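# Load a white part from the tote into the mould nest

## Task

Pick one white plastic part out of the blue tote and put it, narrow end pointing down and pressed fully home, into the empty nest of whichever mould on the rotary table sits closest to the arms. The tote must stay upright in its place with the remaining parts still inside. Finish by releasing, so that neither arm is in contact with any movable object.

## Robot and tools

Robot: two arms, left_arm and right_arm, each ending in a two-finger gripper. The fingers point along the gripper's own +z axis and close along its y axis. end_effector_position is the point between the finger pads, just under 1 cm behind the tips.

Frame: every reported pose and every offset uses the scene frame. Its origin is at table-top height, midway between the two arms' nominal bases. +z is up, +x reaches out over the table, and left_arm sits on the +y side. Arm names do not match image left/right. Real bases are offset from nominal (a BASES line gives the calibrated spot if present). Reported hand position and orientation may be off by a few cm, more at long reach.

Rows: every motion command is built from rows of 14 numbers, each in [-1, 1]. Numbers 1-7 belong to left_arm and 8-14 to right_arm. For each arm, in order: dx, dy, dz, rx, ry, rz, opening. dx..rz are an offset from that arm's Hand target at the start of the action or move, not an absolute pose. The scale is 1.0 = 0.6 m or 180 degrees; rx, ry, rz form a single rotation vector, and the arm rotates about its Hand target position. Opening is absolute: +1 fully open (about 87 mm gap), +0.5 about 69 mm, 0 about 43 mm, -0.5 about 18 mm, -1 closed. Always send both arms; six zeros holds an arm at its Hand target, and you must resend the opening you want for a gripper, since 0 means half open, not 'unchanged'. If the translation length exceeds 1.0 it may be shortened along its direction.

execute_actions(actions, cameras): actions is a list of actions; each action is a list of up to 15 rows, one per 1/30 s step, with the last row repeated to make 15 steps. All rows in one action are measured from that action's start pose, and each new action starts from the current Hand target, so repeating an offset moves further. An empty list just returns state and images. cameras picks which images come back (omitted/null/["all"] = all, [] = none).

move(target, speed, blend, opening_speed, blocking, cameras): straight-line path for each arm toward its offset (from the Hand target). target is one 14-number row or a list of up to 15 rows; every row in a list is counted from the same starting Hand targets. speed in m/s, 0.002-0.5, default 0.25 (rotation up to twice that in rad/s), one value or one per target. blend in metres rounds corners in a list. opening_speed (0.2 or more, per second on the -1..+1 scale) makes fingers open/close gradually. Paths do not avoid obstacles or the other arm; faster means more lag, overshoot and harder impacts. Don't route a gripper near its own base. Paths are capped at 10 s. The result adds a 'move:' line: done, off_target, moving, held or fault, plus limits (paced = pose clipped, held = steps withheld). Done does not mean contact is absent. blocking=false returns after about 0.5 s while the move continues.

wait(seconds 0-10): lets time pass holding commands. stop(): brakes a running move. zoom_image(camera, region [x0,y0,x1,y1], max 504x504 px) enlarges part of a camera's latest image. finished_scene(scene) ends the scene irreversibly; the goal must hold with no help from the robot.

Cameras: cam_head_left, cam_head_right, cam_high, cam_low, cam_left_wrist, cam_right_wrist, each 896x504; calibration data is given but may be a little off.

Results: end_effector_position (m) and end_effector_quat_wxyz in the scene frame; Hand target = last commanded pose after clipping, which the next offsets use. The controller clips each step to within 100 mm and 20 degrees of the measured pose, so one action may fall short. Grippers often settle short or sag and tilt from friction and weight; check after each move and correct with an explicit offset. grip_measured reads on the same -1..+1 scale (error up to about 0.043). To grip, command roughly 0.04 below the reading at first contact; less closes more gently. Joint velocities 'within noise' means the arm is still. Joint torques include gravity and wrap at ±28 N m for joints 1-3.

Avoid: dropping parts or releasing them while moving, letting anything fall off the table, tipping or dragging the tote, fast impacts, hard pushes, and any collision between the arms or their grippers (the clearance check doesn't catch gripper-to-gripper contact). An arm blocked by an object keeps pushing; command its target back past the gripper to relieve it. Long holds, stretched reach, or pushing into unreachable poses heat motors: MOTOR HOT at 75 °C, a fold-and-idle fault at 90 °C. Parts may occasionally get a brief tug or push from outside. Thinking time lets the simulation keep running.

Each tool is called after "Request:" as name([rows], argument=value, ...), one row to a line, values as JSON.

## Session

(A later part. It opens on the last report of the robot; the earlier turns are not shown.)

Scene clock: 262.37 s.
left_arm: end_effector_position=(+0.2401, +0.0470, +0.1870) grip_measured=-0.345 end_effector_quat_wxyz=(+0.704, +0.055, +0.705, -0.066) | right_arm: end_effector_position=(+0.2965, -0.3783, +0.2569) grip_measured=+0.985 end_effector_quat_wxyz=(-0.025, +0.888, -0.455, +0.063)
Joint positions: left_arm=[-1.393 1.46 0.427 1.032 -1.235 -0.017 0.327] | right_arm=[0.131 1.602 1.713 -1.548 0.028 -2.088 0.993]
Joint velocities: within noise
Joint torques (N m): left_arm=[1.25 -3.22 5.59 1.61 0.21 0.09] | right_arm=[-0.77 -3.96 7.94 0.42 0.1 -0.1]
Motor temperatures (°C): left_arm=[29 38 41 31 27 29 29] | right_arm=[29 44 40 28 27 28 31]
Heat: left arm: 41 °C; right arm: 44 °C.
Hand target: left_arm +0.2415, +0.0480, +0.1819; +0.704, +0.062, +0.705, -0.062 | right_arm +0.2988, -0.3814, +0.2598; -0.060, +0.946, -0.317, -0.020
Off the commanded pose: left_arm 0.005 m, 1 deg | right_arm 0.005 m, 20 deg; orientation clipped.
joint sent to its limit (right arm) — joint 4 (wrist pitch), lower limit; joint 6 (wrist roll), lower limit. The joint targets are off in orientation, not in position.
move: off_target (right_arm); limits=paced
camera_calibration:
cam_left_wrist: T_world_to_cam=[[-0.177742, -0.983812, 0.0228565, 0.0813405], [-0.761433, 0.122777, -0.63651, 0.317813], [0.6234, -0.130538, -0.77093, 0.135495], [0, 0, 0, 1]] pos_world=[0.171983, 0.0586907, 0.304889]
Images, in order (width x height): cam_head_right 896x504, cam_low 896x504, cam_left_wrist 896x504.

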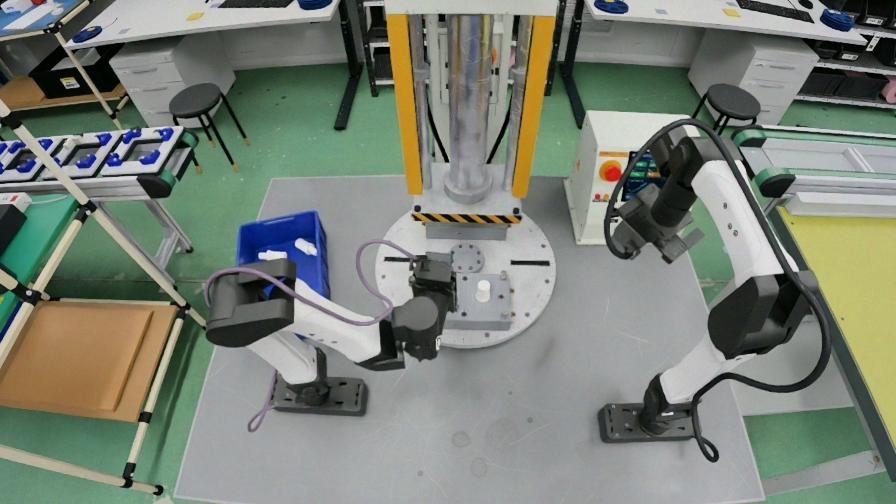

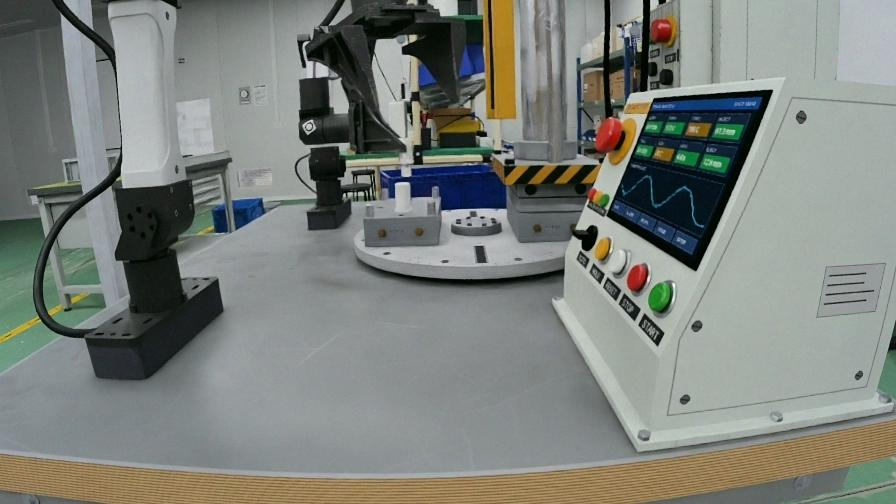

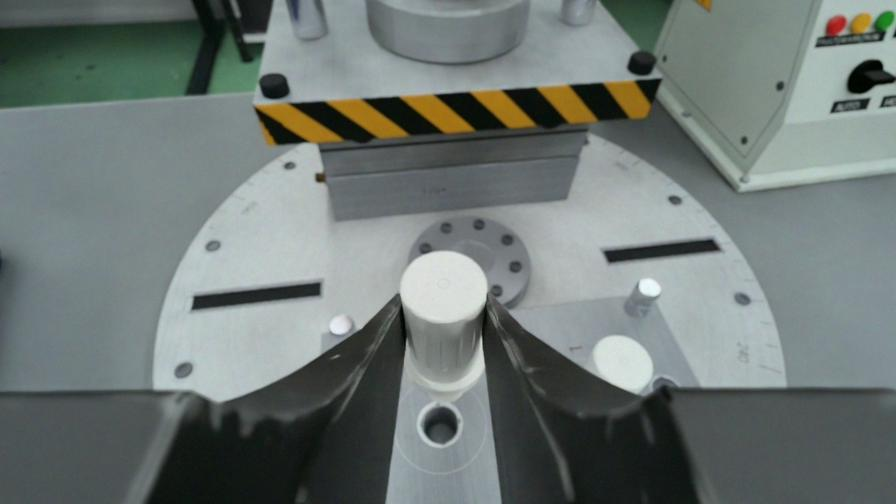

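Request:
move([
  [0.0045,-0.001,-0.03,0.011,-0.008,0,-0.9,0,0,0,0,0,0,1],
], speed=0.06, cameras=["cam_left_wrist","cam_low"])

Request:
zoom_image(camera="cam_low", region=[350, 130, 450, 260])

Request:
zoom_image(camera="cam_left_wrist", region=[380, 240, 510, 460])

Scene clock: 291.57 s.
left_arm: end_effector_position=(+0.2427, +0.0458, +0.1689) grip_measured=-0.345 end_effector_quat_wxyz=(+0.711, +0.067, +0.697, -0.054) | right_arm: end_effector_position=(+0.2965, -0.3783, +0.2570) grip_measured=+0.985 end_effector_quat_wxyz=(-0.025, +0.888, -0.455, +0.063)
Joint positions: left_arm=[-1.389 1.595 0.394 1.255 -1.23 0.072 0.327] | right_arm=[0.131 1.602 1.713 -1.548 0.028 -2.088 0.993]
Joint velocities: within noise
Joint torques (N m): left_arm=[1.32 -3.59 4.67 1.59 0.25 0.08] | right_arm=[-0.72 -4.08 7.86 0.41 0.08 -0.11]
Motor temperatures (°C): left_arm=[29 35 41 32 27 29 29] | right_arm=[29 43 41 28 27 28 31]
Heat: left arm: 41 °C; right arm: 43 °C.
Hand target: left_arm +0.2442, +0.0474, +0.1639; +0.711, +0.075, +0.697, -0.049 | right_arm +0.2988, -0.3814, +0.2598; -0.060, +0.946, -0.317, -0.019
Off the commanded pose: left_arm 0.005 m, 1 deg | right_arm 0.005 m, 20 deg; orientation clipped.
joint sent to its limit (right arm) — joint 4 (wrist pitch), lower limit; joint 6 (wrist roll), lower limit. The joint targets are off in orientation, not in position.
move: off_target (right_arm); limits=paced
camera_calibration:
cam_left_wrist: T_world_to_cam=[[-0.17744, -0.984026, -0.0144095, 0.087246], [-0.745697, 0.14399, -0.65054, 0.305967], [0.642223, -0.104687, -0.759335, 0.112058], [0, 0, 0, 1]] pos_world=[0.171673, 0.053527, 0.285391]
Images, in order (width x height): cam_low 896x504, cam_left_wrist 896x504.

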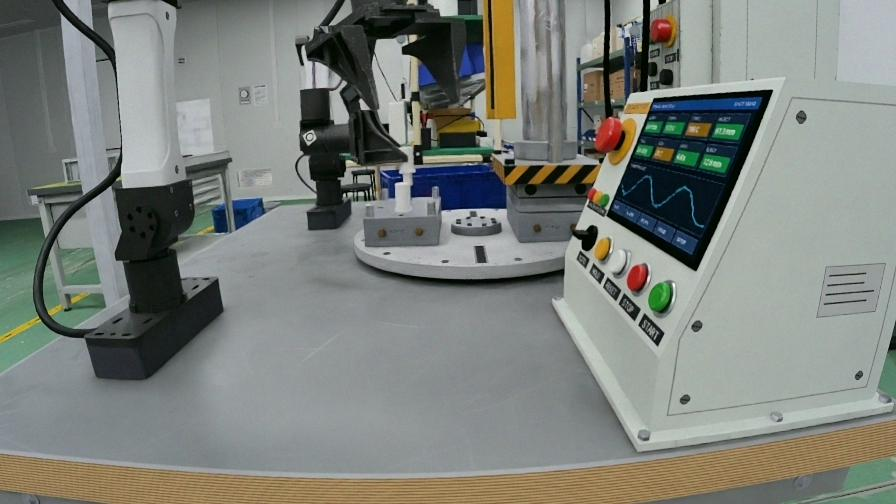

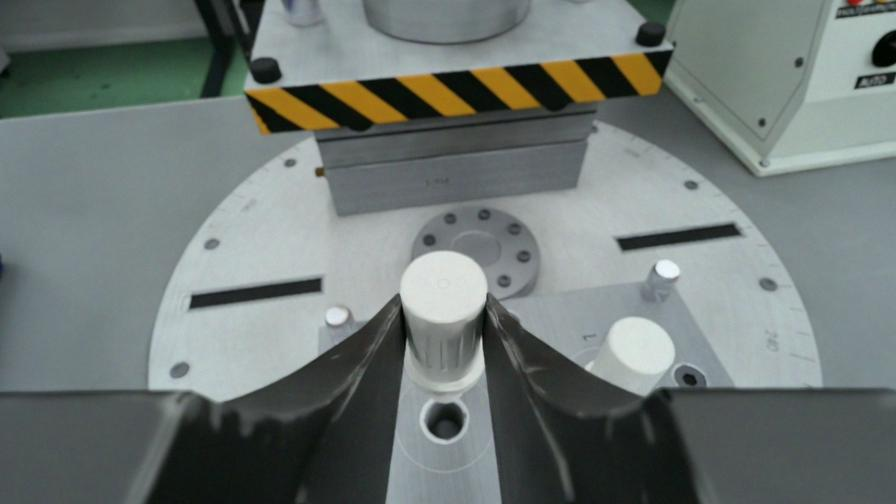

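Scaled by 3.877 from the camera's 896x504 image, which has a finer 1280x720 frame.

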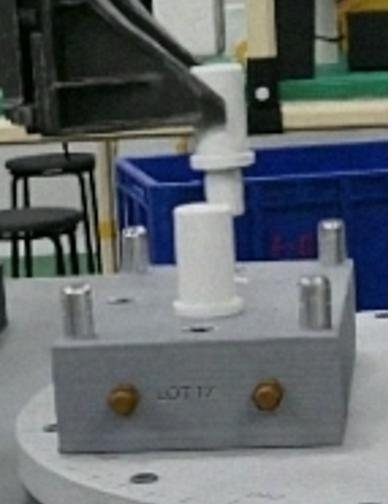

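Scaled by 2.291 from the camera's 896x504 image, which has a finer 1280x720 frame.

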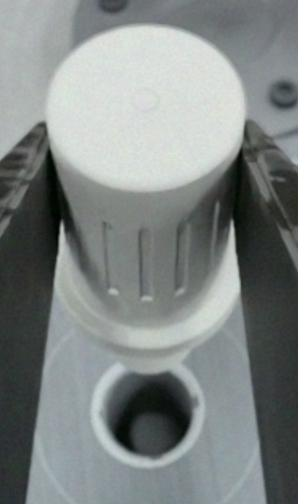

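Request:
move([
  [0.0,0.003,-0.035,0,0,0,-0.9,0,0,0,0,0,0,1],
], speed=0.05, cameras=["cam_left_wrist","cam_low"])

Request:
zoom_image(camera="cam_low", region=[350, 130, 450, 260])

Request:
zoom_image(camera="cam_left_wrist", region=[380, 240, 510, 460])

Scene clock: 305.30 s.
left_arm: end_effector_position=(+0.2424, +0.0472, +0.1476) grip_measured=-0.345 end_effector_quat_wxyz=(+0.711, +0.067, +0.697, -0.054) | right_arm: end_effector_position=(+0.2965, -0.3783, +0.2570) grip_measured=+0.985 end_effector_quat_wxyz=(-0.025, +0.888, -0.455, +0.063)
Joint positions: left_arm=[-1.389 1.71 0.363 1.401 -1.229 0.072 0.327] | right_arm=[0.131 1.602 1.713 -1.548 0.028 -2.088 0.993]
Joint velocities: within noise
Joint torques (N m): left_arm=[1.39 -3.86 3.95 1.56 0.26 0.08] | right_arm=[-0.84 -4.05 7.87 0.4 0.09 -0.08]
Motor temperatures (°C): left_arm=[29 34 40 32 27 29 29] | right_arm=[29 42 41 28 27 28 31]
Heat: left arm: 40 °C; right arm: 42 °C.
Hand target: left_arm +0.2442, +0.0492, +0.1430; +0.711, +0.075, +0.697, -0.049 | right_arm +0.2988, -0.3814, +0.2598; -0.060, +0.946, -0.317, -0.019
Off the commanded pose: left_arm 0.005 m, 1 deg | right_arm 0.005 m, 20 deg; orientation clipped.
joint sent to its limit (right arm) — joint 4 (wrist pitch), lower limit; joint 6 (wrist roll), lower limit. The joint targets are off in orientation, not in position.
move: off_target (right_arm); limits=paced
camera_calibration:
cam_left_wrist: T_world_to_cam=[[-0.177806, -0.983954, -0.0147979, 0.0884584], [-0.745588, 0.144516, -0.650549, 0.291624], [0.642249, -0.104639, -0.75932, 0.0961579], [0, 0, 0, 1]] pos_world=[0.171402, 0.0549565, 0.264039]
Images, in order (width x height): cam_low 896x504, cam_left_wrist 896x504.

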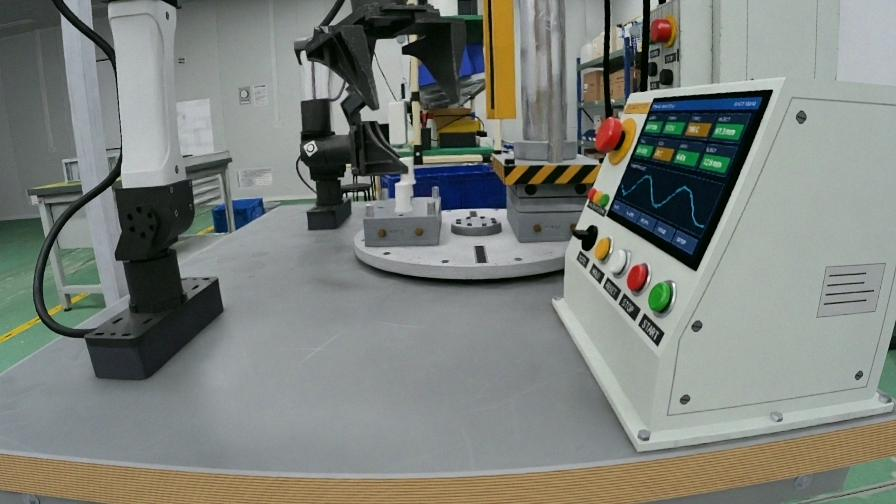

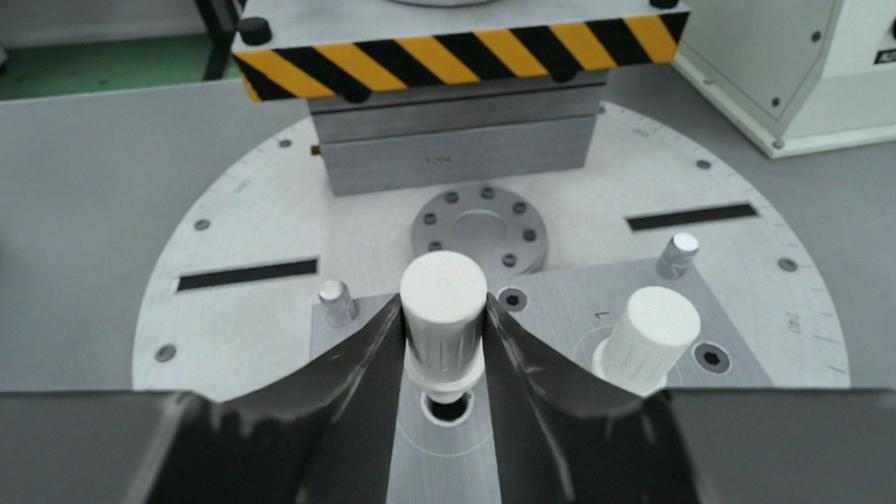

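Scaled by 3.877 from the camera's 896x504 image, which has a finer 1280x720 frame.

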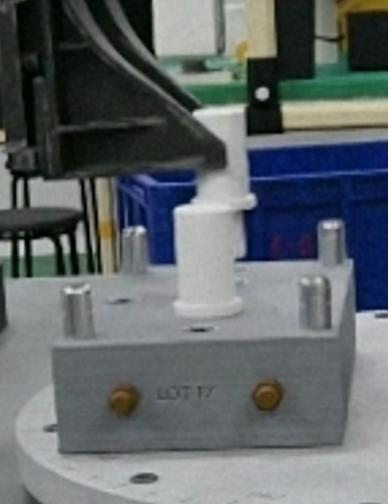

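Scaled by 2.291 from the camera's 896x504 image, which has a finer 1280x720 frame.

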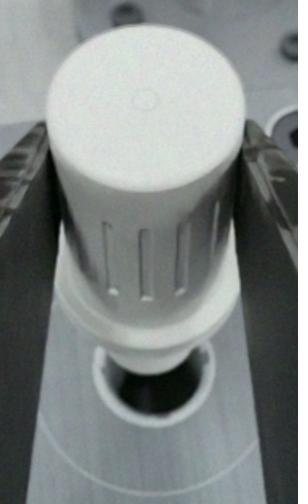

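Request:
move([
  [0,0,-0.035,0,0,0,-0.9,0,0,0,0,0,0,1],
], speed=0.03, cameras=["cam_left_wrist"])

Request:
zoom_image(camera="cam_left_wrist", region=[380, 240, 510, 460])

Scene clock: 311.43 s.
left_arm: end_effector_position=(+0.2427, +0.0471, +0.1326) grip_measured=-0.345 end_effector_quat_wxyz=(+0.714, +0.060, +0.695, -0.059) | right_arm: end_effector_position=(+0.2965, -0.3783, +0.2570) grip_measured=+0.985 end_effector_quat_wxyz=(-0.025, +0.888, -0.455, +0.063)
Joint positions: left_arm=[-1.389 1.826 0.349 1.56 -1.231 0.083 0.327] | right_arm=[0.131 1.602 1.713 -1.548 0.028 -2.088 0.993]
Joint velocities: within noise
Joint torques (N m): left_arm=[1.4 -3.17 3.15 1.39 0.3 -0.04] | right_arm=[-0.76 -4 7.92 0.41 0.09 -0.1]
Motor temperatures (°C): left_arm=[29 34 39 33 27 29 30] | right_arm=[29 42 41 28 27 28 31]
Heat: left arm: 39 °C; right arm: 42 °C.
Hand target: left_arm +0.2442, +0.0492, +0.1220; +0.711, +0.075, +0.697, -0.049 | right_arm +0.2988, -0.3814, +0.2598; -0.060, +0.946, -0.317, -0.019
Off the commanded pose: left_arm 0.011 m, 2 deg | right_arm 0.005 m, 20 deg.
joint read past its limit (left arm) — joint 4 (wrist pitch), upper limit.
joint sent to its limit (left arm) — joint 4 (wrist pitch), upper limit. The joint targets still meet the commanded pose.
joint sent to its limit (right arm) — joint 4 (wrist pitch), lower limit; joint 6 (wrist roll), lower limit. The joint targets are off in orientation, not in position.
move: off_target (left_arm, right_arm)
camera_calibration:
cam_left_wrist: T_world_to_cam=[[-0.17565, -0.984451, 0.00182931, 0.0854347], [-0.741583, 0.131094, -0.657927, 0.282768], [0.647457, -0.116921, -0.753079, 0.0830927], [0, 0, 0, 1]] pos_world=[0.170904, 0.0567525, 0.24846]
Images, in order (width x height): cam_left_wrist 896x504.

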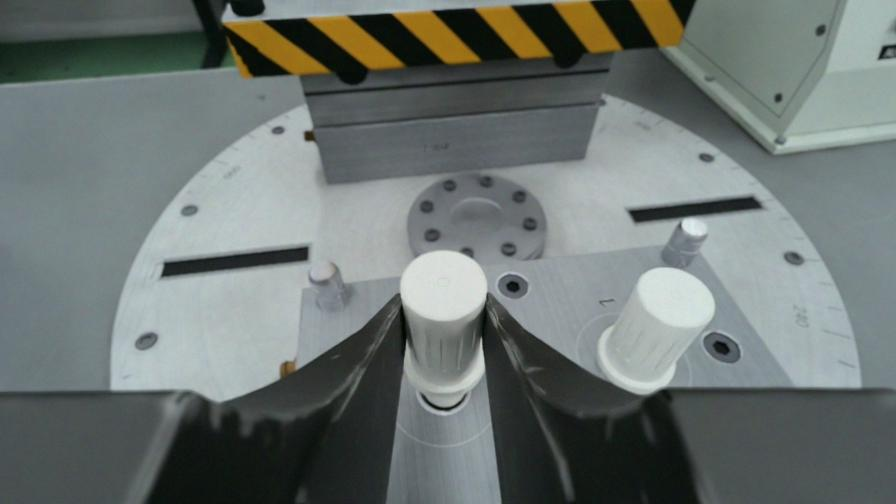

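Scaled by 2.291 from the camera's 896x504 image, which has a finer 1280x720 frame.

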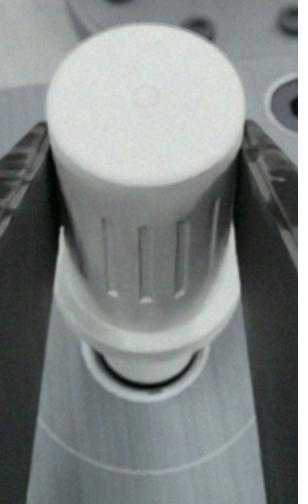

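Request:
move([
  [0,0,0.04,0,0,0,-0.9,0,0,0,0,0,0,1],
  [0,0,0.04,0,0,0.07,-0.9,0,0,0,0,0,0,1],
], speed=[0.06,0.12], cameras=["cam_left_wrist","cam_low"])

Request:
zoom_image(camera="cam_low", region=[350, 130, 450, 260])

Request:
zoom_image(camera="cam_left_wrist", region=[380, 240, 510, 460])

Scene clock: 330.47 s.
left_arm: end_effector_position=(+0.2457, +0.0533, +0.1458) grip_measured=-0.345 end_effector_quat_wxyz=(+0.711, +0.002, +0.703, +0.030) | right_arm: end_effector_position=(+0.2965, -0.3783, +0.2570) grip_measured=+0.985 end_effector_quat_wxyz=(-0.025, +0.888, -0.455, +0.063)
Joint positions: left_arm=[-1.404 1.822 0.487 1.44 -1.454 0.149 0.327] | right_arm=[0.131 1.602 1.713 -1.548 0.028 -2.088 0.993]
Joint velocities: within noise
Joint torques (N m): left_arm=[0.09 -4.53 6.49 1.38 0.03 0.09] | right_arm=[-0.75 -4 7.87 0.4 0.11 -0.1]
Motor temperatures (°C): left_arm=[29 34 39 33 27 29 30] | right_arm=[29 42 41 28 27 28 31]
Heat: left arm: 39 °C; right arm: 42 °C.
Hand target: left_arm +0.2442, +0.0492, +0.1460; +0.712, -0.002, +0.701, +0.030 | right_arm +0.2988, -0.3814, +0.2598; -0.060, +0.946, -0.318, -0.019
Off the commanded pose: left_arm 0.004 m, 1 deg | right_arm 0.005 m, 20 deg.
joint sent to its limit (right arm) — joint 4 (wrist pitch), lower limit; joint 6 (wrist roll), lower limit. The joint targets are off in orientation, not in position.
move: off_target (right_arm)
camera_calibration:
cam_left_wrist: T_world_to_cam=[[0.0313718, -0.99876, -0.038645, 0.0478503], [-0.76381, 0.00098214, -0.64544, 0.303455], [0.644678, 0.0497661, -0.762832, 0.0850453], [0, 0, 0, 1]] pos_world=[0.175454, 0.0432606, 0.262587]
Images, in order (width x height): cam_low 896x504, cam_left_wrist 896x504.

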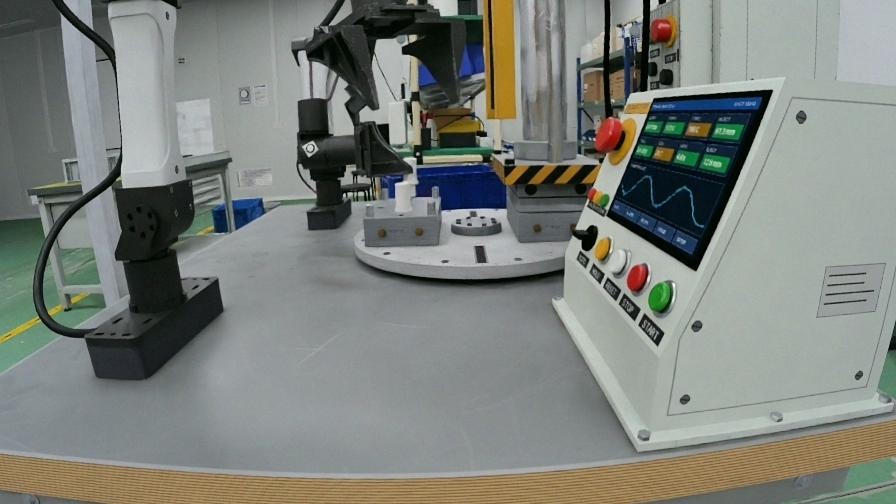

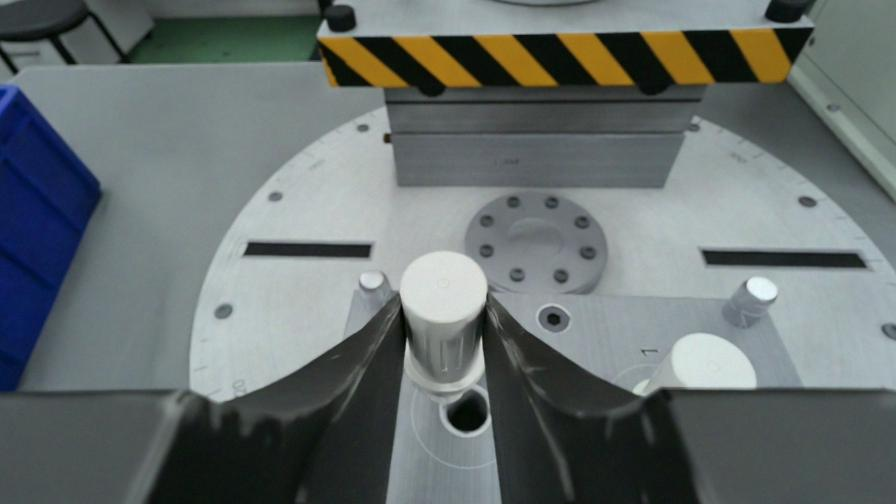

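Scaled by 3.877 from the camera's 896x504 image, which has a finer 1280x720 frame.

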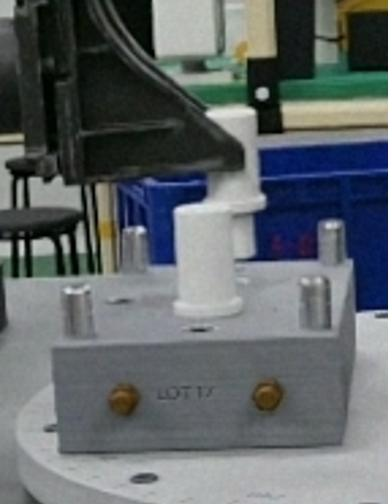

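Scaled by 2.291 from the camera's 896x504 image, which has a finer 1280x720 frame.

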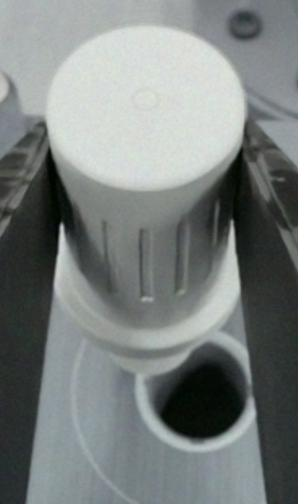

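Request:
move([
  [-0.006,-0.012,0,-0.009,0,0,-0.9,0,0,0,0,0,0,1],
], speed=0.06, cameras=["cam_left_wrist"])

Request:
zoom_image(camera="cam_left_wrist", region=[380, 240, 510, 460])

Scene clock: 345.70 s.
left_arm: end_effector_position=(+0.2422, +0.0468, +0.1460) grip_measured=-0.345 end_effector_quat_wxyz=(+0.711, -0.003, +0.703, +0.025) | right_arm: end_effector_position=(+0.2965, -0.3783, +0.2570) grip_measured=+0.985 end_effector_quat_wxyz=(-0.025, +0.888, -0.455, +0.063)
Joint positions: left_arm=[-1.419 1.84 0.51 1.449 -1.47 0.149 0.327] | right_arm=[0.131 1.602 1.713 -1.548 0.028 -2.088 0.993]
Joint velocities: within noise
Joint torques (N m): left_arm=[0.1 -4.67 6.54 1.39 0.02 -0.05] | right_arm=[-0.64 -3.97 7.87 0.41 0.07 -0.07]
Motor temperatures (°C): left_arm=[29 34 39 33 27 29 30] | right_arm=[29 42 42 28 27 28 31]
Heat: left arm: 39 °C; right arm: 42 °C.
Hand target: left_arm +0.2406, +0.0421, +0.1460; +0.712, -0.012, +0.702, +0.020 | right_arm +0.2988, -0.3814, +0.2598; -0.060, +0.946, -0.318, -0.019
Off the commanded pose: left_arm 0.005 m, 1 deg | right_arm 0.005 m, 20 deg; orientation clipped.
joint sent to its limit (right arm) — joint 4 (wrist pitch), lower limit; joint 6 (wrist roll), lower limit. The joint targets are off in orientation, not in position.
move: off_target (right_arm); limits=paced
camera_calibration:
cam_left_wrist: T_world_to_cam=[[0.032042, -0.99916, -0.0255612, 0.0394562], [-0.763719, -0.00797803, -0.6455, 0.301335], [0.644753, 0.0402047, -0.763333, 0.0882787], [0, 0, 0, 1]] pos_world=[0.171953, 0.0382778, 0.262906]
Images, in order (width x height): cam_left_wrist 896x504.

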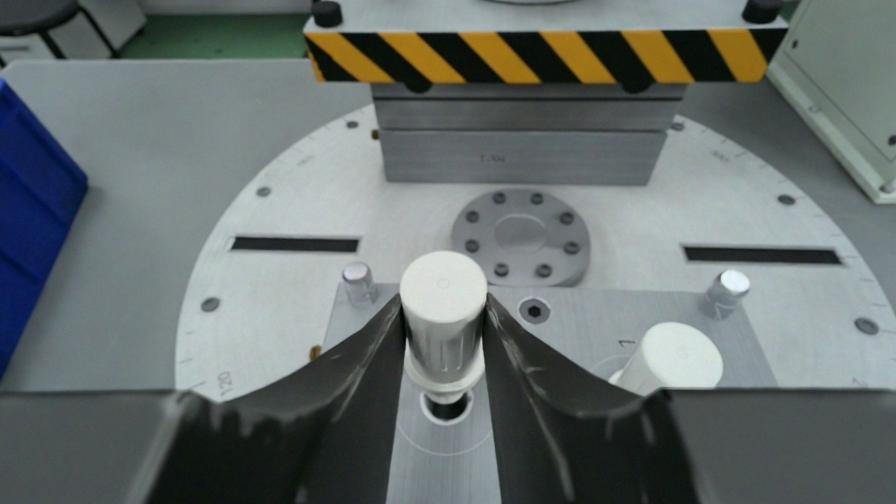

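Scaled by 2.291 from the camera's 896x504 image, which has a finer 1280x720 frame.

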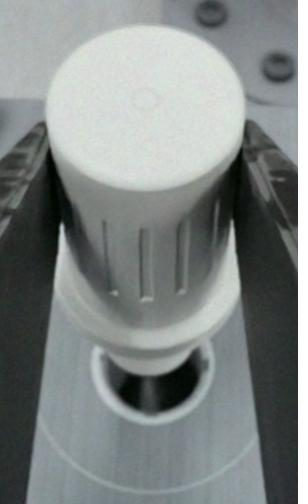

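Request:
move([
  [0.0,0,-0.045,-0.004,0,0,-0.9,0,0,0,0,0,0,1],
], speed=0.03, cameras=["cam_left_wrist"])

Request:
zoom_image(camera="cam_left_wrist", region=[380, 240, 510, 460])

Scene clock: 352.30 s.
left_arm: end_effector_position=(+0.2415, +0.0478, +0.1223) grip_measured=-0.345 end_effector_quat_wxyz=(+0.709, -0.025, +0.704, +0.023) | right_arm: end_effector_position=(+0.2965, -0.3783, +0.2570) grip_measured=+0.985 end_effector_quat_wxyz=(-0.025, +0.888, -0.455, +0.063)
Joint positions: left_arm=[-1.422 1.959 0.51 1.56 -1.501 0.107 0.327] | right_arm=[0.131 1.602 1.713 -1.548 0.028 -2.088 0.993]
Joint velocities: within noise
Joint torques (N m): left_arm=[0.25 -5.16 4.6 1.2 0.34 -0.11] | right_arm=[-0.77 -3.99 7.9 0.38 0.08 -0.08]
Motor temperatures (°C): left_arm=[29 34 39 33 27 29 30] | right_arm=[29 42 42 28 27 28 31]
Heat: left arm: 39 °C; right arm: 42 °C.
Hand target: left_arm +0.2406, +0.0420, +0.1189; +0.712, -0.016, +0.702, +0.015 | right_arm +0.2988, -0.3814, +0.2598; -0.060, +0.946, -0.318, -0.019
Off the commanded pose: left_arm 0.007 m, 1 deg | right_arm 0.005 m, 20 deg; orientation clipped.
joint read past its limit (left arm) — joint 4 (wrist pitch), upper limit.
joint sent to its limit (left arm) — joint 4 (wrist pitch), upper limit. The joint targets still meet the commanded pose.
joint sent to its limit (right arm) — joint 4 (wrist pitch), lower limit; joint 6 (wrist roll), lower limit. The joint targets are off in orientation, not in position.
move: off_target (right_arm); limits=paced
camera_calibration:
cam_left_wrist: T_world_to_cam=[[0.0592289, -0.998199, 0.00949659, 0.028886], [-0.764323, -0.0514669, -0.642776, 0.287421], [0.642108, 0.0308125, -0.765995, 0.071992], [0, 0, 0, 1]] pos_world=[0.171745, 0.0414084, 0.239619]
Images, in order (width x height): cam_left_wrist 896x504.

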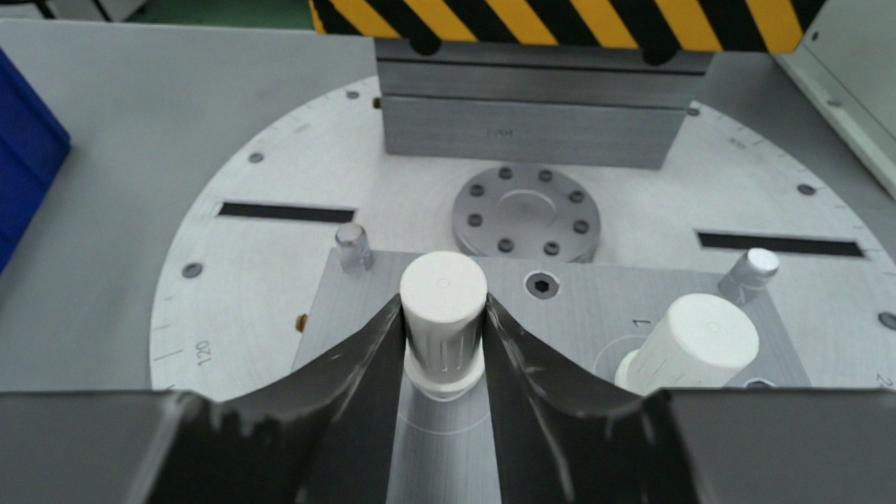

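Scaled by 2.291 from the camera's 896x504 image, which has a finer 1280x720 frame.

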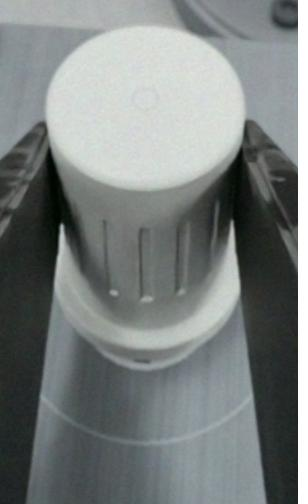

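Request:
move([
  [0.0015,0.006,-0.018,0.006,0,0,-0.9,0,0,0,0,0,0,1],
], speed=0.03, cameras=["cam_left_wrist","cam_low"])

Request:
zoom_image(camera="cam_low", region=[350, 130, 450, 260])

Request:
zoom_image(camera="cam_left_wrist", region=[380, 240, 510, 460])

Scene clock: 359.50 s.
left_arm: end_effector_position=(+0.2415, +0.0472, +0.1143) grip_measured=-0.345 end_effector_quat_wxyz=(+0.709, -0.021, +0.705, +0.024) | right_arm: end_effector_position=(+0.2965, -0.3783, +0.2570) grip_measured=+0.985 end_effector_quat_wxyz=(-0.025, +0.888, -0.455, +0.063)
Joint positions: left_arm=[-1.422 1.989 0.51 1.56 -1.498 0.085 0.327] | right_arm=[0.131 1.602 1.713 -1.548 0.028 -2.088 0.993]
Joint velocities: within noise
Joint torques (N m): left_arm=[0.73 -5.08 3.23 1.22 0.34 -0.13] | right_arm=[-0.81 -4.07 7.83 0.41 0.07 -0.09]
Motor temperatures (°C): left_arm=[29 34 39 33 27 29 30] | right_arm=[29 42 42 28 27 28 31]
Heat: left arm: 39 °C; right arm: 42 °C.
Hand target: left_arm +0.2415, +0.0457, +0.1081; +0.712, -0.010, +0.702, +0.022 | right_arm +0.2988, -0.3814, +0.2598; -0.060, +0.946, -0.318, -0.019
Off the commanded pose: left_arm 0.006 m, 1 deg | right_arm 0.005 m, 20 deg.
joint read past its limit (left arm) — joint 4 (wrist pitch), upper limit.
joint sent to its limit (left arm) — joint 4 (wrist pitch), upper limit. The joint targets still meet the commanded pose.
joint sent to its limit (right arm) — joint 4 (wrist pitch), lower limit; joint 6 (wrist roll), lower limit. The joint targets are off in orientation, not in position.
move: off_target (right_arm); limits=paced
camera_calibration:
cam_left_wrist: T_world_to_cam=[[0.0564383, -0.998403, 0.00231892, 0.0298924], [-0.765937, -0.0447869, -0.641354, 0.282124], [0.640434, 0.0344208, -0.767242, 0.0662291], [0, 0, 0, 1]] pos_world=[0.171986, 0.0402005, 0.231685]
Images, in order (width x height): cam_low 896x504, cam_left_wrist 896x504.

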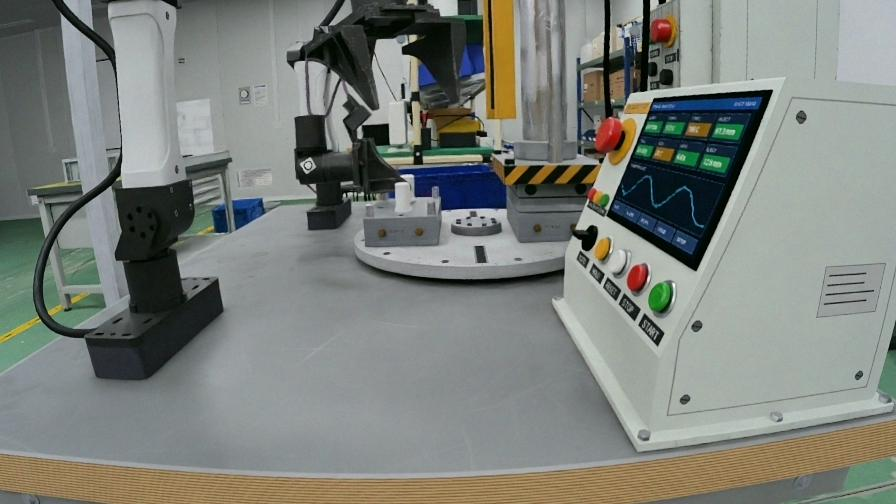

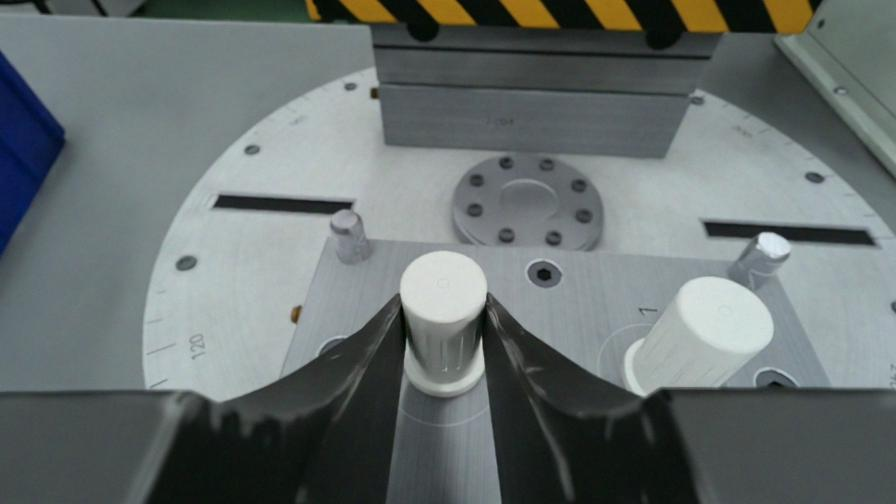

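Scaled by 3.877 from the camera's 896x504 image, which has a finer 1280x720 frame.

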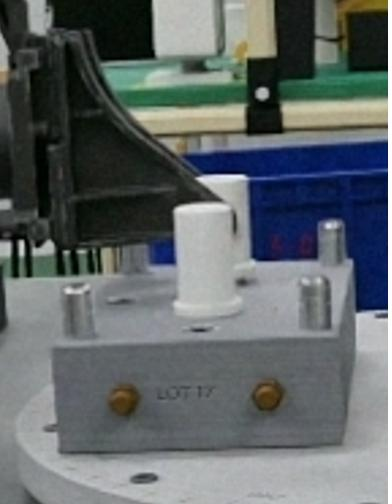

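Scaled by 2.291 from the camera's 896x504 image, which has a finer 1280x720 frame.

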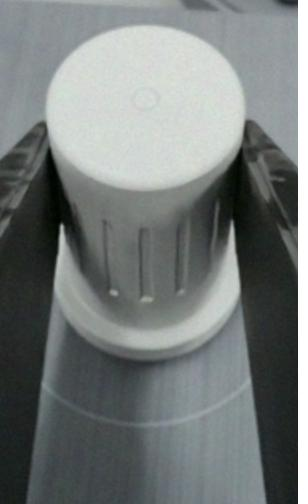

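Request:
move([
  [0,0,-0.01,0.004,0,0,-0.9,0,0,0,0,0,0,1],
], speed=0.03, cameras=[])

Request:
move([
  [0,0,-0.008,0,0,0,-0.9,0,0,0,0,0,0,1],
], speed=0.03, cameras=["cam_left_wrist"])

Request:
zoom_image(camera="cam_left_wrist", region=[380, 240, 510, 460])

Scene clock: 368.07 s.
left_arm: end_effector_position=(+0.2415, +0.0470, +0.1100) grip_measured=-0.345 end_effector_quat_wxyz=(+0.708, -0.018, +0.705, +0.026) | right_arm: end_effector_position=(+0.2965, -0.3783, +0.2570) grip_measured=+0.985 end_effector_quat_wxyz=(-0.025, +0.888, -0.455, +0.063)
Joint positions: left_arm=[-1.422 2.004 0.51 1.56 -1.496 0.076 0.327] | right_arm=[0.131 1.602 1.713 -1.548 0.028 -2.088 0.993]
Joint velocities: within noise
Joint torques (N m): left_arm=[0.72 -4.63 3.3 1.22 0.31 -0.13] | right_arm=[-0.66 -4.04 7.83 0.41 0.09 -0.06]
Motor temperatures (°C): left_arm=[29 34 38 33 27 29 30] | right_arm=[29 42 42 28 27 28 31]
Heat: left arm: 38 °C; right arm: 42 °C.
Hand target: left_arm +0.2415, +0.0456, +0.1021; +0.712, -0.005, +0.701, +0.027 | right_arm +0.2988, -0.3814, +0.2598; -0.060, +0.946, -0.318, -0.019
Off the commanded pose: left_arm 0.008 m, 2 deg | right_arm 0.005 m, 20 deg; orientation clipped.
joint read past its limit (left arm) — joint 4 (wrist pitch), upper limit.
joint sent to its limit (left arm) — joint 4 (wrist pitch), upper limit. The joint targets still meet the commanded pose.
joint sent to its limit (right arm) — joint 4 (wrist pitch), lower limit; joint 6 (wrist roll), lower limit. The joint targets are off in orientation, not in position.
move: off_target (right_arm); limits=paced
No camera images: "cameras" was empty.

Scene clock: 368.83 s.
left_arm: end_effector_position=(+0.2415, +0.0473, +0.1096) grip_measured=-0.345 end_effector_quat_wxyz=(+0.708, -0.021, +0.705, +0.025) | right_arm: end_effector_position=(+0.2965, -0.3783, +0.2570) grip_measured=+0.985 end_effector_quat_wxyz=(-0.025, +0.888, -0.455, +0.063)
Joint positions: left_arm=[-1.422 2.006 0.51 1.56 -1.499 0.068 0.327] | right_arm=[0.131 1.602 1.713 -1.548 0.028 -2.088 0.993]
Joint velocities: within noise
Joint torques (N m): left_arm=[0.72 -3.51 3.22 1.23 0.35 -0.2] | right_arm=[-0.66 -4.11 7.97 0.4 0.06 -0.1]
Motor temperatures (°C): left_arm=[29 34 38 33 27 29 30] | right_arm=[29 42 42 28 27 28 31]
Heat: left arm: 38 °C; right arm: 42 °C.
Hand target: left_arm +0.2415, +0.0457, +0.0973; +0.712, -0.005, +0.701, +0.027 | right_arm +0.2988, -0.3814, +0.2598; -0.060, +0.946, -0.318, -0.019
Off the commanded pose: left_arm 0.012 m, 2 deg | right_arm 0.005 m, 20 deg; orientation clipped.
joint read past its limit (left arm) — joint 4 (wrist pitch), upper limit.
joint sent to its limit (left arm) — joint 4 (wrist pitch), upper limit. The joint targets still meet the commanded pose.
joint sent to its limit (right arm) — joint 4 (wrist pitch), lower limit; joint 6 (wrist roll), lower limit. The joint targets are off in orientation, not in position.
move: off_target (left_arm, right_arm); limits=paced
camera_calibration:
cam_left_wrist: T_world_to_cam=[[0.0574949, -0.998344, 0.00199677, 0.0297689], [-0.766729, -0.0454369, -0.64036, 0.279223], [0.639391, 0.0352865, -0.768072, 0.062997], [0, 0, 0, 1]] pos_world=[0.172097, 0.0401837, 0.22713]
Images, in order (width x height): cam_left_wrist 896x504.

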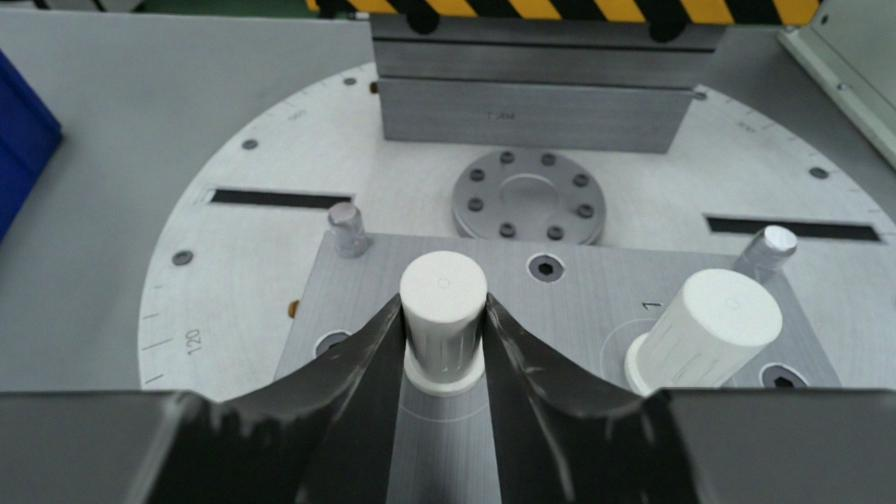

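Scaled by 2.291 from the camera's 896x504 image, which has a finer 1280x720 frame.

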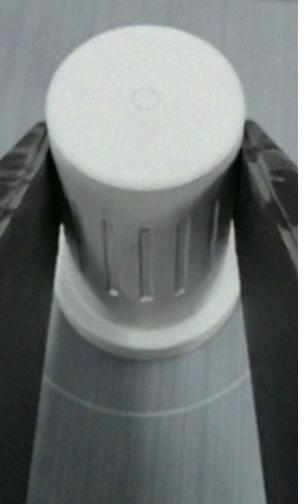

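Request:
move([
  [0,0.002,0.013,0,0,0,0,0,0,0,0,0,0,1],
], opening_speed=0.5, cameras=["cam_left_wrist"])

Request:
zoom_image(camera="cam_left_wrist", region=[380, 240, 510, 460])

Scene clock: 375.13 s.
left_arm: end_effector_position=(+0.2415, +0.0461, +0.1095) grip_measured=+0.000 end_effector_quat_wxyz=(+0.709, -0.018, +0.705, +0.023) | right_arm: end_effector_position=(+0.2965, -0.3783, +0.2570) grip_measured=+0.985 end_effector_quat_wxyz=(-0.025, +0.888, -0.455, +0.063)
Joint positions: left_arm=[-1.422 2.006 0.509 1.559 -1.491 0.07 0.5] | right_arm=[0.131 1.602 1.713 -1.548 0.028 -2.088 0.993]
Joint velocities: within noise
Joint torques (N m): left_arm=[0.75 -5.74 2.96 1.24 0.28 0.02] | right_arm=[-0.73 -4.1 7.86 0.4 0.07 -0.08]
Motor temperatures (°C): left_arm=[29 34 38 33 27 29 30] | right_arm=[29 42 42 28 27 28 31]
Heat: left arm: 38 °C; right arm: 42 °C.
Hand target: left_arm +0.2415, +0.0468, +0.1051; +0.712, -0.005, +0.701, +0.026 | right_arm +0.2988, -0.3814, +0.2598; -0.060, +0.946, -0.318, -0.019
Off the commanded pose: left_arm 0.004 m, 2 deg | right_arm 0.005 m, 20 deg; orientation clipped.
joint read past its limit (left arm) — joint 4 (wrist pitch), upper limit.
joint sent to its limit (left arm) — joint 4 (wrist pitch), upper limit. The joint targets still meet the commanded pose.
joint sent to its limit (right arm) — joint 4 (wrist pitch), lower limit; joint 6 (wrist roll), lower limit. The joint targets are off in orientation, not in position.
move: off_target (right_arm); limits=paced
camera_calibration:
cam_left_wrist: T_world_to_cam=[[0.0491366, -0.998792, -0.000712506, 0.0309205], [-0.766916, -0.0372722, -0.640664, 0.278868], [0.639863, 0.0320265, -0.767821, 0.0629216], [0, 0, 0, 1]] pos_world=[0.172088, 0.039262, 0.226995]
Images, in order (width x height): cam_left_wrist 896x504.

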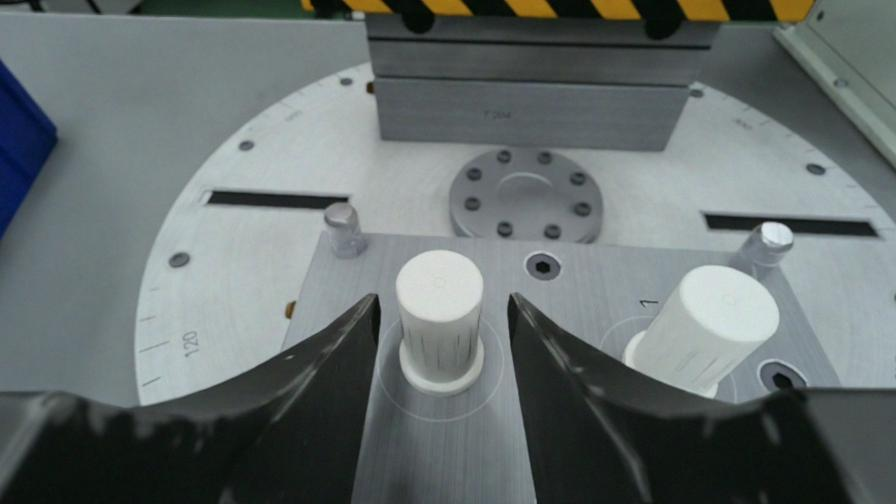

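Scaled by 2.291 from the camera's 896x504 image, which has a finer 1280x720 frame.

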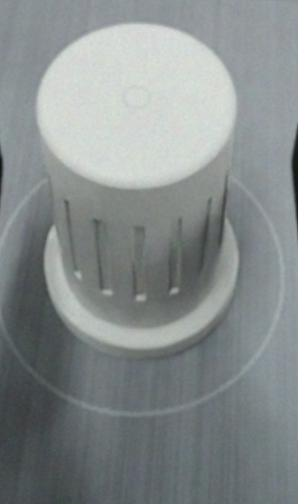

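Request:
move([
  [-0.08,-0.002,0.006,0,0,0,0,0,0,0,0,0,0,1],
  [-0.15,-0.004,0.03,0,0,0,0,0,0,0,0,0,0,1],
], speed=[0.08,0.12], blend=0.02, cameras=["cam_left_wrist","cam_low","cam_high"])

Request:
zoom_image(camera="cam_low", region=[350, 130, 450, 260])

Request:
zoom_image(camera="cam_left_wrist", region=[330, 80, 600, 260])

Scene clock: 381.33 s.
left_arm: end_effector_position=(+0.1536, +0.0405, +0.1196) grip_measured=+0.000 end_effector_quat_wxyz=(+0.705, +0.077, +0.703, -0.056) | right_arm: end_effector_position=(+0.2965, -0.3783, +0.2570) grip_measured=+0.985 end_effector_quat_wxyz=(-0.025, +0.888, -0.455, +0.063)
Joint positions: left_arm=[-1.747 1.875 0.368 1.559 -1.571 0.083 0.5] | right_arm=[0.131 1.602 1.713 -1.548 0.028 -2.088 0.993]
Joint velocities: within noise
Joint torques (N m): left_arm=[0.1 -7.19 2.81 1.15 -0.01 0.07] | right_arm=[-0.75 -4.05 7.84 0.4 0.1 -0.09]
Motor temperatures (°C): left_arm=[29 35 38 33 27 29 30] | right_arm=[29 41 42 28 27 28 31]
Heat: left arm: 38 °C; right arm: 42 °C.
Hand target: left_arm +0.1515, +0.0445, +0.1231; +0.712, -0.005, +0.701, +0.026 | right_arm +0.2988, -0.3814, +0.2598; -0.060, +0.946, -0.318, -0.019
Off the commanded pose: left_arm 0.006 m, 13 deg | right_arm 0.005 m, 20 deg; orientation clipped.
joint read past its limit (left arm) — joint 4 (wrist pitch), upper limit.
joint sent to its limit (left arm) — joint 5 (wrist yaw), lower limit. The joint targets are off in orientation, not in position.
joint sent to its limit (right arm) — joint 4 (wrist pitch), lower limit; joint 6 (wrist roll), lower limit. The joint targets are off in orientation, not in position.
move: off_target (left_arm, right_arm); limits=paced
camera_calibration:
cam_left_wrist: T_world_to_cam=[[-0.194608, -0.980594, -0.0237405, 0.0691104], [-0.753452, 0.164939, -0.636479, 0.206856], [0.628043, -0.105977, -0.770929, 0.13485], [0, 0, 0, 1]] pos_world=[0.0846138, 0.0479415, 0.23726]
Images, in order (width x height): cam_high 896x504, cam_low 896x504, cam_left_wrist 896x504.

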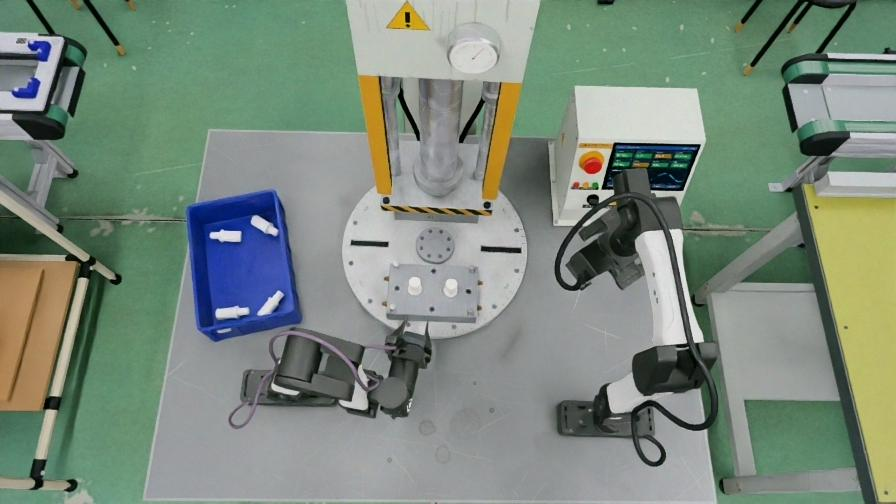

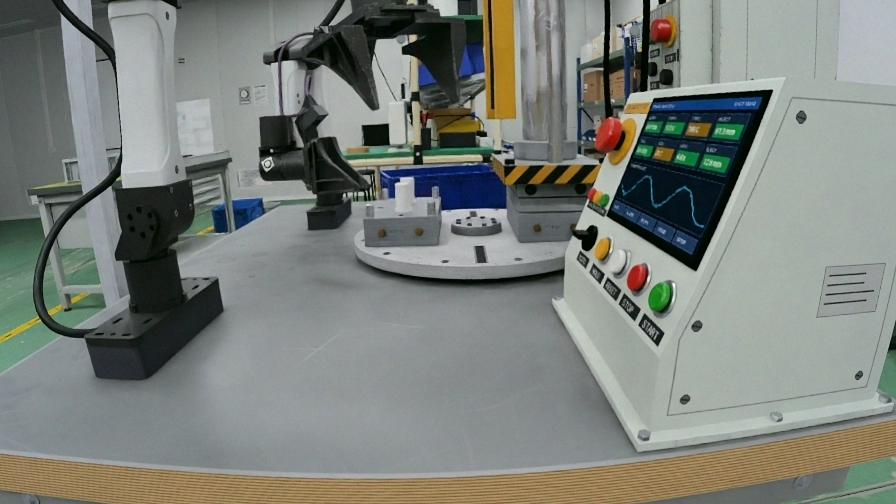

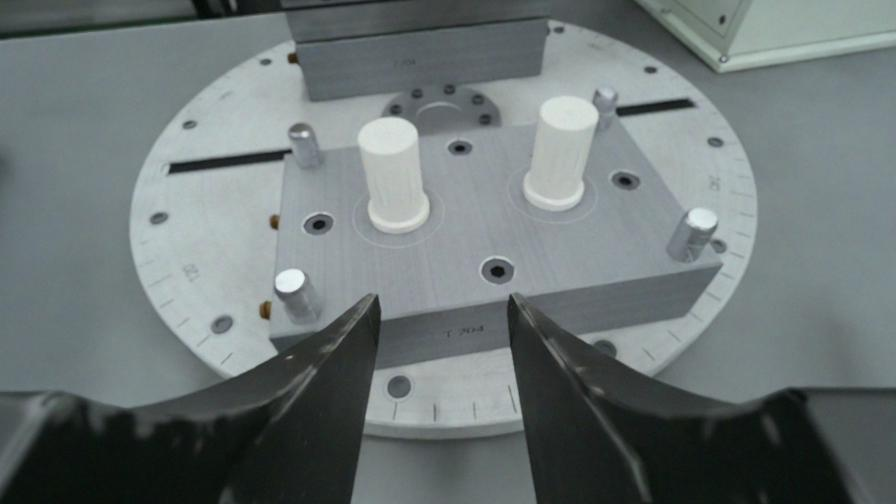

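Scaled by 3.877 from the camera's 896x504 image, which has a finer 1280x720 frame.

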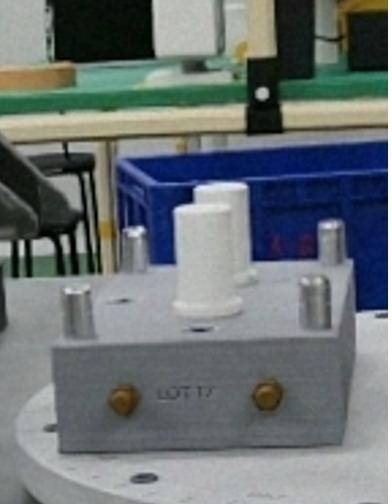

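Scaled by 1.867 from the camera's 896x504 image, which has a finer 1280x720 frame.

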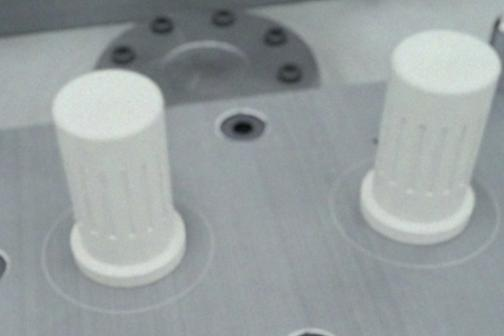

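Request:
finished_scene(scene=2)

The scene is finished: the task was done.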